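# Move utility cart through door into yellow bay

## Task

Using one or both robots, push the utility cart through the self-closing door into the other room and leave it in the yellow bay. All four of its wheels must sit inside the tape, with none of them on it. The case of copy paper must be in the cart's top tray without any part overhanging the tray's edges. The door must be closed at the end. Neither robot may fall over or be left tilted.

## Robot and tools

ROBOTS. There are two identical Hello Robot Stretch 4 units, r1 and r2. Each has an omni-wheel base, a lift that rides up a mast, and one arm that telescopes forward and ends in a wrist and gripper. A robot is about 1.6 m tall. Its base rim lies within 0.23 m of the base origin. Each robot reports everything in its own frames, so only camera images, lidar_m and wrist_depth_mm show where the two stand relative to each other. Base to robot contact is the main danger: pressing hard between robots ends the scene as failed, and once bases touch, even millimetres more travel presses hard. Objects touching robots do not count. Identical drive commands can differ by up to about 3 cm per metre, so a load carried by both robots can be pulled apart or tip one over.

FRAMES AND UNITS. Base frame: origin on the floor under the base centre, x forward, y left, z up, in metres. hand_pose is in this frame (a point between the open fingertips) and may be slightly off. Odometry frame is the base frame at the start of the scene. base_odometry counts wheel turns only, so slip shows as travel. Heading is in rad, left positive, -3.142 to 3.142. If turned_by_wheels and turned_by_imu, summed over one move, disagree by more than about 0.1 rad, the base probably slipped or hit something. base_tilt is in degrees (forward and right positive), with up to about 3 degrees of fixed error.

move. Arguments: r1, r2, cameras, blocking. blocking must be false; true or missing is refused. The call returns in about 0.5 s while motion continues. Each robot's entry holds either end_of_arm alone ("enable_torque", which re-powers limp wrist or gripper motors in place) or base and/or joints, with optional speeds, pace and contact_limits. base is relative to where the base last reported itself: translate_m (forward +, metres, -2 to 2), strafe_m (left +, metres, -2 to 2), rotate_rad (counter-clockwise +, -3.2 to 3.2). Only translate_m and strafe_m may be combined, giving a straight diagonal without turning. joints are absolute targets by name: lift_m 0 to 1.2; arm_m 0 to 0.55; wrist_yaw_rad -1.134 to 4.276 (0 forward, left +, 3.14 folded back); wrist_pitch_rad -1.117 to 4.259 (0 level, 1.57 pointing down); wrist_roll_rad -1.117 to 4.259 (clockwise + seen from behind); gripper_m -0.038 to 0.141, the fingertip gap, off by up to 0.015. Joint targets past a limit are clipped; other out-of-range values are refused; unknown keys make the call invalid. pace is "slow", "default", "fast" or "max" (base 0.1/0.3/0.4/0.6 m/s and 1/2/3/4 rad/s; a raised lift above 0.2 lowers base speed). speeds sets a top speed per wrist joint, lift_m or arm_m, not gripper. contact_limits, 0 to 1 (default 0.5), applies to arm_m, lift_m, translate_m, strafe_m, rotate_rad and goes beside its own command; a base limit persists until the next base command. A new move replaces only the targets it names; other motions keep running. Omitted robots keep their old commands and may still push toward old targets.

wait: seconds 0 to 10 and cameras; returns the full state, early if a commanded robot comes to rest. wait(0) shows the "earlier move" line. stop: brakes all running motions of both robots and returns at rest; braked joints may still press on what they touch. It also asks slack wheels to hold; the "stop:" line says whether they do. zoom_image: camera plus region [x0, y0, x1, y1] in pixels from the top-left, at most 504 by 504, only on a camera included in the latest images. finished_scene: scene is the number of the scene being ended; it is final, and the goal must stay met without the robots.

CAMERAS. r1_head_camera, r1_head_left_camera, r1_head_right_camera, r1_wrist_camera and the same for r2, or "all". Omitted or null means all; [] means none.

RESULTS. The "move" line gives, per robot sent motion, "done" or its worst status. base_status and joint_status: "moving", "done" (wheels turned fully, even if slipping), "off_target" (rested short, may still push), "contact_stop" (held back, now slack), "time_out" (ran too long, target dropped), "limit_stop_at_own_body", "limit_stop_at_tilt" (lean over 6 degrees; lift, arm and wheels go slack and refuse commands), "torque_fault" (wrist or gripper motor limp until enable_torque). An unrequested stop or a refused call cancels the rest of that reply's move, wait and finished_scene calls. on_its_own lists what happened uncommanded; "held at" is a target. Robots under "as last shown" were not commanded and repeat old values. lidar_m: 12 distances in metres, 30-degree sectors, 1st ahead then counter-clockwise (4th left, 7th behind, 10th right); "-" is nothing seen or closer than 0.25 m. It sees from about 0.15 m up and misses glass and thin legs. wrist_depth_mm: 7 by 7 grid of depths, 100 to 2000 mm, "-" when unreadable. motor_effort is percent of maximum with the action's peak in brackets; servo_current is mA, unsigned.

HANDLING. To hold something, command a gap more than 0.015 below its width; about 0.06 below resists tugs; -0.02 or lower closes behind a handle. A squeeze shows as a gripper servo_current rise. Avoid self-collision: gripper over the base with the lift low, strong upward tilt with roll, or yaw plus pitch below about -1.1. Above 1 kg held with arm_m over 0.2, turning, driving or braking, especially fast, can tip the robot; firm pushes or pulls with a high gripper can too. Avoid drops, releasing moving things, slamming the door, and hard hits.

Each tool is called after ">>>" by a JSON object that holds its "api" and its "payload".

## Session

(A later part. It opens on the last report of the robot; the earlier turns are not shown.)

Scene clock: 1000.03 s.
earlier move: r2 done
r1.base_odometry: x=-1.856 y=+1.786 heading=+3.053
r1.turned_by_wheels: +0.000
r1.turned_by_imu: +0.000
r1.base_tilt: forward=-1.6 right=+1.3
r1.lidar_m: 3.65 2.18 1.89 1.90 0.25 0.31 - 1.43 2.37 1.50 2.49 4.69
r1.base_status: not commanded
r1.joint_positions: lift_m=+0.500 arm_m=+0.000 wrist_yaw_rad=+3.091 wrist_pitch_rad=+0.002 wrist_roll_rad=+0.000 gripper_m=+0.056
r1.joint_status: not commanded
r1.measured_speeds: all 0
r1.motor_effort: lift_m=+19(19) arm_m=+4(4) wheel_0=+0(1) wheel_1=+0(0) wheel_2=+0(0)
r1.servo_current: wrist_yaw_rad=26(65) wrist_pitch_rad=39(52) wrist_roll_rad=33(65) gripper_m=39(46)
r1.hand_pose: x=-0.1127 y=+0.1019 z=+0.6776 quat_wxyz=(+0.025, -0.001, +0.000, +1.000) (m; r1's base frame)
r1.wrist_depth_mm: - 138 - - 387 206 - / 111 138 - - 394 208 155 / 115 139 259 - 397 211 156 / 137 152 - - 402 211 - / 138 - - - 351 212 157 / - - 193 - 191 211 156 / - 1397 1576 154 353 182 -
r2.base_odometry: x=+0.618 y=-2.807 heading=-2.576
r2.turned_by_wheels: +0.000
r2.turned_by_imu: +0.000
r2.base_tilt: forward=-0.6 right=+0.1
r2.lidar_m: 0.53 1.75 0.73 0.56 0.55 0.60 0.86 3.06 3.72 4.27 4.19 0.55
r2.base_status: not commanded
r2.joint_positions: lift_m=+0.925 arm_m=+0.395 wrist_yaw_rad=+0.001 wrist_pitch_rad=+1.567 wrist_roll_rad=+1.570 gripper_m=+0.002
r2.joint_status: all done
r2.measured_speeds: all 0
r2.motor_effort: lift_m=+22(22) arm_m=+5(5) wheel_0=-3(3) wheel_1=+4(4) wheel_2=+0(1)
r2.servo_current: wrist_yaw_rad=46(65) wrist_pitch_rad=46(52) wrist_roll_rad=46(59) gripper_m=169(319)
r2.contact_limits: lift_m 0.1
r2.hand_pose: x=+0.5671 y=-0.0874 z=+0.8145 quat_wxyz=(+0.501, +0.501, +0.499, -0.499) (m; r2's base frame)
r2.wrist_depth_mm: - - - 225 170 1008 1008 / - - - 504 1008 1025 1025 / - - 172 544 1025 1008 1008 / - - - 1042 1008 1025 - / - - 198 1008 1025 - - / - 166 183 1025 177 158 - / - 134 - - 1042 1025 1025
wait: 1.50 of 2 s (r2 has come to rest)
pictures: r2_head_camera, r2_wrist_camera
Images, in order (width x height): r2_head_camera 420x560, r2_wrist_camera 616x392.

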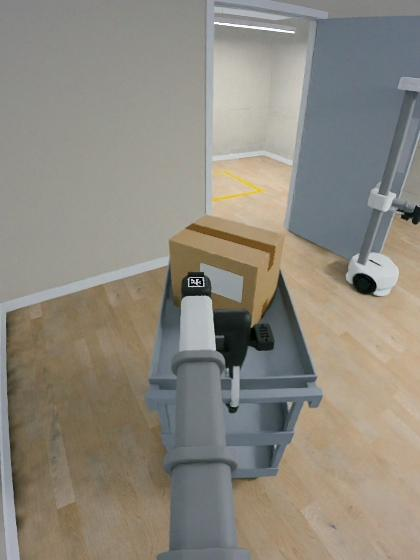

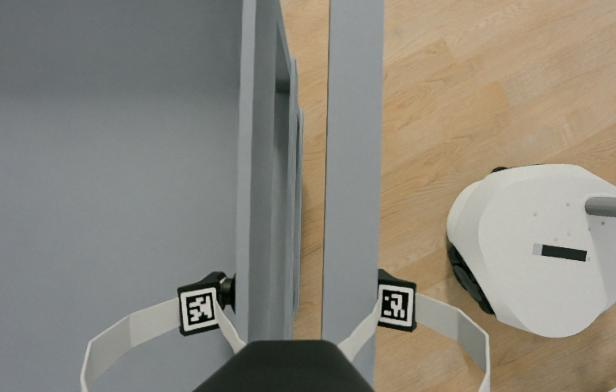

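>>> {"api": "move", "payload": {"r2": {"base":{"strafe_m":0.1},"pace":"slow"}, "blocking": false, "cameras": []}}

>>> {"api": "wait", "payload": {"seconds": 3, "cameras": ["r2_wrist_camera"]}}

>>> {"api": "move", "payload": {"r2": {"base":{"translate_m":0.35},"pace":"slow"}, "blocking": false, "cameras": []}}

>>> {"api": "wait", "payload": {"seconds": 6, "cameras": ["r2_head_camera","r2_wrist_camera"]}}

Scene clock: 1009.80 s.
move: r2 moving
r1: as last shown
r1.base_tilt: forward=-1.5 right=+1.2
r1.lidar_m: 3.63 2.18 1.90 1.88 0.25 0.32 - 1.46 2.32 1.49 2.53 4.69
r1.motor_effort: lift_m=+19(19) arm_m=+4(4) wheel_0=+0(0) wheel_1=+0(0) wheel_2=+0(0)
r1.servo_current: wrist_yaw_rad=33(59) wrist_pitch_rad=39(46) wrist_roll_rad=52(59) gripper_m=39(46)
r1.wrist_depth_mm: - 138 - - 387 207 - / 111 138 - - 392 209 156 / 115 139 260 - 397 211 156 / 137 152 - - 402 211 - / 138 - - - 353 213 157 / - - 193 - 190 212 156 / - 1464 1537 153 351 182 -
r2.base_odometry: x=+0.626 y=-2.819 heading=-2.577
r2.turned_by_wheels: +0.000
r2.turned_by_imu: +0.000
r2.base_tilt: forward=-0.7 right=+0.1
r2.lidar_m: 0.51 1.73 0.75 0.54 0.52 0.60 0.84 3.00 3.71 4.31 4.20 0.54
r2.base_status: strafe_m moving
r2.joint_positions: lift_m=+0.925 arm_m=+0.395 wrist_yaw_rad=+0.001 wrist_pitch_rad=+1.567 wrist_roll_rad=+1.570 gripper_m=+0.002
r2.joint_status: not commanded
r2.measured_speeds: translate_m=+0.000 strafe_m=+0.057 rotate_rad=+0.001 lift_m=+0.000 arm_m=+0.000 wrist_yaw_rad=+0.000 wrist_pitch_rad=+0.000 wrist_roll_rad=+0.000
r2.motor_effort: lift_m=+22(22) arm_m=+5(5) wheel_0=-12(14) wheel_1=+8(8) wheel_2=+0(1)
r2.servo_current: wrist_yaw_rad=46(59) wrist_pitch_rad=39(46) wrist_roll_rad=33(52) gripper_m=176(176)
r2.contact_limits: lift_m 0.1
r2.hand_pose: x=+0.5671 y=-0.0874 z=+0.8145 quat_wxyz=(+0.501, +0.501, +0.499, -0.499) (m; r2's base frame)
r2.wrist_depth_mm: - - - 211 170 1025 991 / - - - 488 171 1025 1008 / - - 172 521 171 1008 1025 / - - - 241 1042 1025 - / - - 194 1025 1008 - - / - 165 182 1025 177 158 - / - - - - 1042 1042 1025
pictures: none
No camera images: "cameras" was empty.

Scene clock: 1011.43 s.
earlier move: r2 done
r1.base_odometry: x=-1.856 y=+1.786 heading=+3.053
r1.turned_by_wheels: +0.000
r1.turned_by_imu: +0.000
r1.base_tilt: forward=-1.6 right=+1.3
r1.lidar_m: 3.66 2.16 1.88 1.90 0.25 0.32 - 1.45 2.35 1.50 3.36 4.70
r1.base_status: not commanded
r1.joint_positions: lift_m=+0.500 arm_m=+0.000 wrist_yaw_rad=+3.091 wrist_pitch_rad=+0.002 wrist_roll_rad=+0.000 gripper_m=+0.056
r1.joint_status: not commanded
r1.measured_speeds: all 0
r1.motor_effort: lift_m=+19(19) arm_m=+4(4) wheel_0=+0(1) wheel_1=+0(0) wheel_2=+0(0)
r1.servo_current: wrist_yaw_rad=46(65) wrist_pitch_rad=39(52) wrist_roll_rad=33(65) gripper_m=46(46)
r1.hand_pose: x=-0.1127 y=+0.1019 z=+0.6776 quat_wxyz=(+0.025, -0.001, +0.000, +1.000) (m; r1's base frame)
r1.wrist_depth_mm: - 138 - - 384 207 - / 111 138 - - 392 209 156 / 115 138 259 - 397 211 156 / 137 152 - - 399 212 - / 138 - - - 353 213 157 / - - 194 - 191 213 156 / - 1464 1499 153 353 182 -
r2.base_odometry: x=+0.672 y=-2.891 heading=-2.577
r2.turned_by_wheels: +0.000
r2.turned_by_imu: +0.000
r2.base_tilt: forward=-0.7 right=+0.1
r2.lidar_m: 0.53 1.48 0.66 0.48 0.44 0.48 0.73 2.64 3.75 4.36 4.29 0.53
r2.base_status: done
r2.joint_positions: lift_m=+0.925 arm_m=+0.395 wrist_yaw_rad=-0.003 wrist_pitch_rad=+1.567 wrist_roll_rad=+1.572 gripper_m=+0.002
r2.joint_status: not commanded
r2.measured_speeds: all 0
r2.motor_effort: lift_m=+22(22) arm_m=+5(5) wheel_0=-8(14) wheel_1=+3(8) wheel_2=-1(2)
r2.servo_current: wrist_yaw_rad=52(65) wrist_pitch_rad=39(46) wrist_roll_rad=59(59) gripper_m=156(176)
r2.contact_limits: lift_m 0.1
r2.hand_pose: x=+0.5667 y=-0.0874 z=+0.8145 quat_wxyz=(+0.500, +0.502, +0.498, -0.500) (m; r2's base frame)
r2.wrist_depth_mm: - - - 254 172 1008 1025 / - - - 1025 172 1008 1008 / - - - 1025 172 1025 1025 / - - - 1025 173 - - / - - - 1025 173 - - / - 159 182 1025 175 159 - / - - - - 1042 1025 1025
wait: 1.63 of 3 s (r2 has come to rest)
pictures: r2_wrist_camera
Images, in order (width x height): r2_wrist_camera 616x392.

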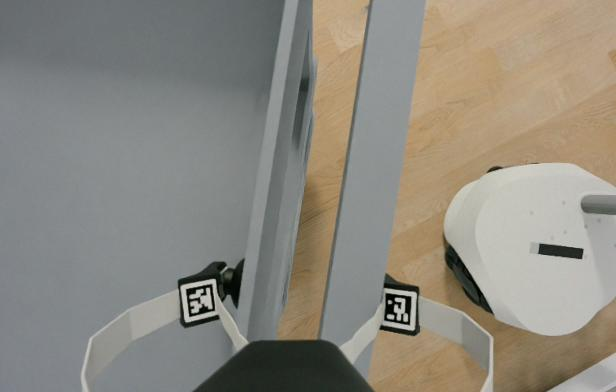

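Scene clock: 1011.93 s.
move: r2 moving
r1: as last shown
r1.base_tilt: forward=-1.6 right=+1.2
r1.lidar_m: 3.65 2.18 1.89 1.90 0.25 0.31 - 1.44 2.36 1.49 3.33 4.70
r1.servo_current: wrist_yaw_rad=46(72) wrist_pitch_rad=39(46) wrist_roll_rad=59(59) gripper_m=46(46)
r1.wrist_depth_mm: - 138 - - 387 207 - / 111 138 - - 394 208 155 / 114 139 259 - 397 211 156 / 137 152 - - 399 212 - / 138 - - - 353 213 156 / - - 194 - 190 213 157 / - 1464 1537 153 353 182 -
r2.base_odometry: x=+0.662 y=-2.897 heading=-2.577
r2.turned_by_wheels: +0.000
r2.turned_by_imu: +0.000
r2.base_tilt: forward=-0.6 right=+0.1
r2.lidar_m: 0.52 1.47 0.65 0.47 0.45 0.51 0.72 2.67 3.77 4.38 4.26 0.52
r2.base_status: translate_m moving
r2.joint_positions: lift_m=+0.925 arm_m=+0.395 wrist_yaw_rad=-0.004 wrist_pitch_rad=+1.570 wrist_roll_rad=+1.572 gripper_m=+0.002
r2.joint_status: not commanded
r2.measured_speeds: translate_m=+0.048 strafe_m=+0.001 rotate_rad=+0.001 lift_m=+0.000 arm_m=+0.000 wrist_yaw_rad=-0.001 wrist_pitch_rad=+0.001 wrist_roll_rad=+0.000
r2.motor_effort: lift_m=+22(22) arm_m=+5(5) wheel_0=+2(9) wheel_1=+7(7) wheel_2=-15(15)
r2.servo_current: wrist_yaw_rad=52(52) wrist_pitch_rad=39(46) wrist_roll_rad=59(59) gripper_m=163(163)
r2.contact_limits: lift_m 0.1
r2.hand_pose: x=+0.5658 y=-0.0874 z=+0.8145 quat_wxyz=(+0.499, +0.501, +0.499, -0.501) (m; r2's base frame)
r2.wrist_depth_mm: - - - 1025 173 1025 1025 / - - - 1025 173 1025 1042 / - - - 1025 173 1042 1025 / - - - 1008 174 - - / - - - 1008 174 - - / - 159 181 1042 176 160 - / - - - - 1042 1042 1042
pictures: none
No camera images: "cameras" was empty.

Scene clock: 1016.23 s.
earlier move: r2 done
r1.base_odometry: x=-1.856 y=+1.786 heading=+3.053
r1.turned_by_wheels: +0.000
r1.turned_by_imu: +0.000
r1.base_tilt: forward=-1.6 right=+1.3
r1.lidar_m: 3.62 2.17 1.88 1.90 0.25 0.30 - 1.45 1.36 1.44 3.34 4.68
r1.base_status: not commanded
r1.joint_positions: lift_m=+0.500 arm_m=+0.000 wrist_yaw_rad=+3.091 wrist_pitch_rad=+0.002 wrist_roll_rad=+0.000 gripper_m=+0.056
r1.joint_status: not commanded
r1.measured_speeds: all 0
r1.motor_effort: lift_m=+19(19) arm_m=+4(4) wheel_0=+0(1) wheel_1=+0(0) wheel_2=+0(0)
r1.servo_current: wrist_yaw_rad=65(72) wrist_pitch_rad=39(52) wrist_roll_rad=46(65) gripper_m=33(52)
r1.hand_pose: x=-0.1127 y=+0.1019 z=+0.6776 quat_wxyz=(+0.025, -0.001, +0.000, +1.000) (m; r1's base frame)
r1.wrist_depth_mm: - 138 - - 387 207 - / 111 138 - - 394 208 155 / 114 139 259 - 399 211 156 / 137 152 - - 402 211 - / 138 - - - 353 213 156 / - - 195 - 191 212 157 / - 1430 1499 153 353 181 -
r2.base_odometry: x=+0.376 y=-3.078 heading=-2.576
r2.turned_by_wheels: +0.001
r2.turned_by_imu: +0.001
r2.base_tilt: forward=-0.6 right=+0.1
r2.lidar_m: 0.54 1.96 0.83 0.64 0.60 0.67 0.97 3.30 4.10 4.21 2.22 0.54
r2.base_status: done
r2.joint_positions: lift_m=+0.925 arm_m=+0.395 wrist_yaw_rad=-0.003 wrist_pitch_rad=+1.570 wrist_roll_rad=+1.572 gripper_m=+0.002
r2.joint_status: not commanded
r2.measured_speeds: all 0
r2.motor_effort: lift_m=+22(22) arm_m=+5(5) wheel_0=+7(11) wheel_1=+6(7) wheel_2=-5(16)
r2.servo_current: wrist_yaw_rad=46(65) wrist_pitch_rad=39(46) wrist_roll_rad=46(59) gripper_m=150(163)
r2.contact_limits: lift_m 0.1
r2.hand_pose: x=+0.5658 y=-0.0874 z=+0.8145 quat_wxyz=(+0.499, +0.501, +0.499, -0.501) (m; r2's base frame)
r2.wrist_depth_mm: - - - 220 172 1008 1025 / - - - 517 1025 1008 1008 / - - 173 535 1025 1008 1042 / - - - 241 1042 - - / - - - 1042 1025 - - / - 165 183 1025 177 158 - / - - - - 1042 1042 1008
wait: 4.30 of 6 s (r2 has come to rest)
pictures: r2_head_camera, r2_wrist_camera
Images, in order (width x height): r2_head_camera 420x560, r2_wrist_camera 616x392.

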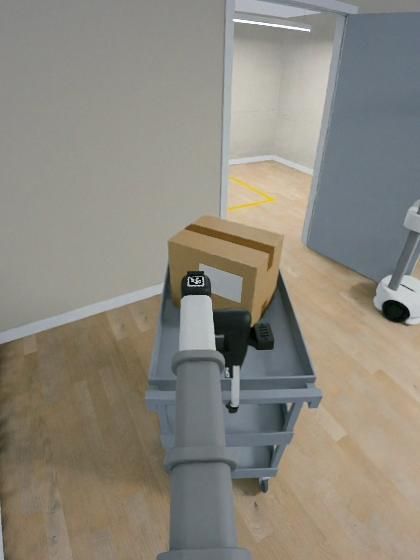

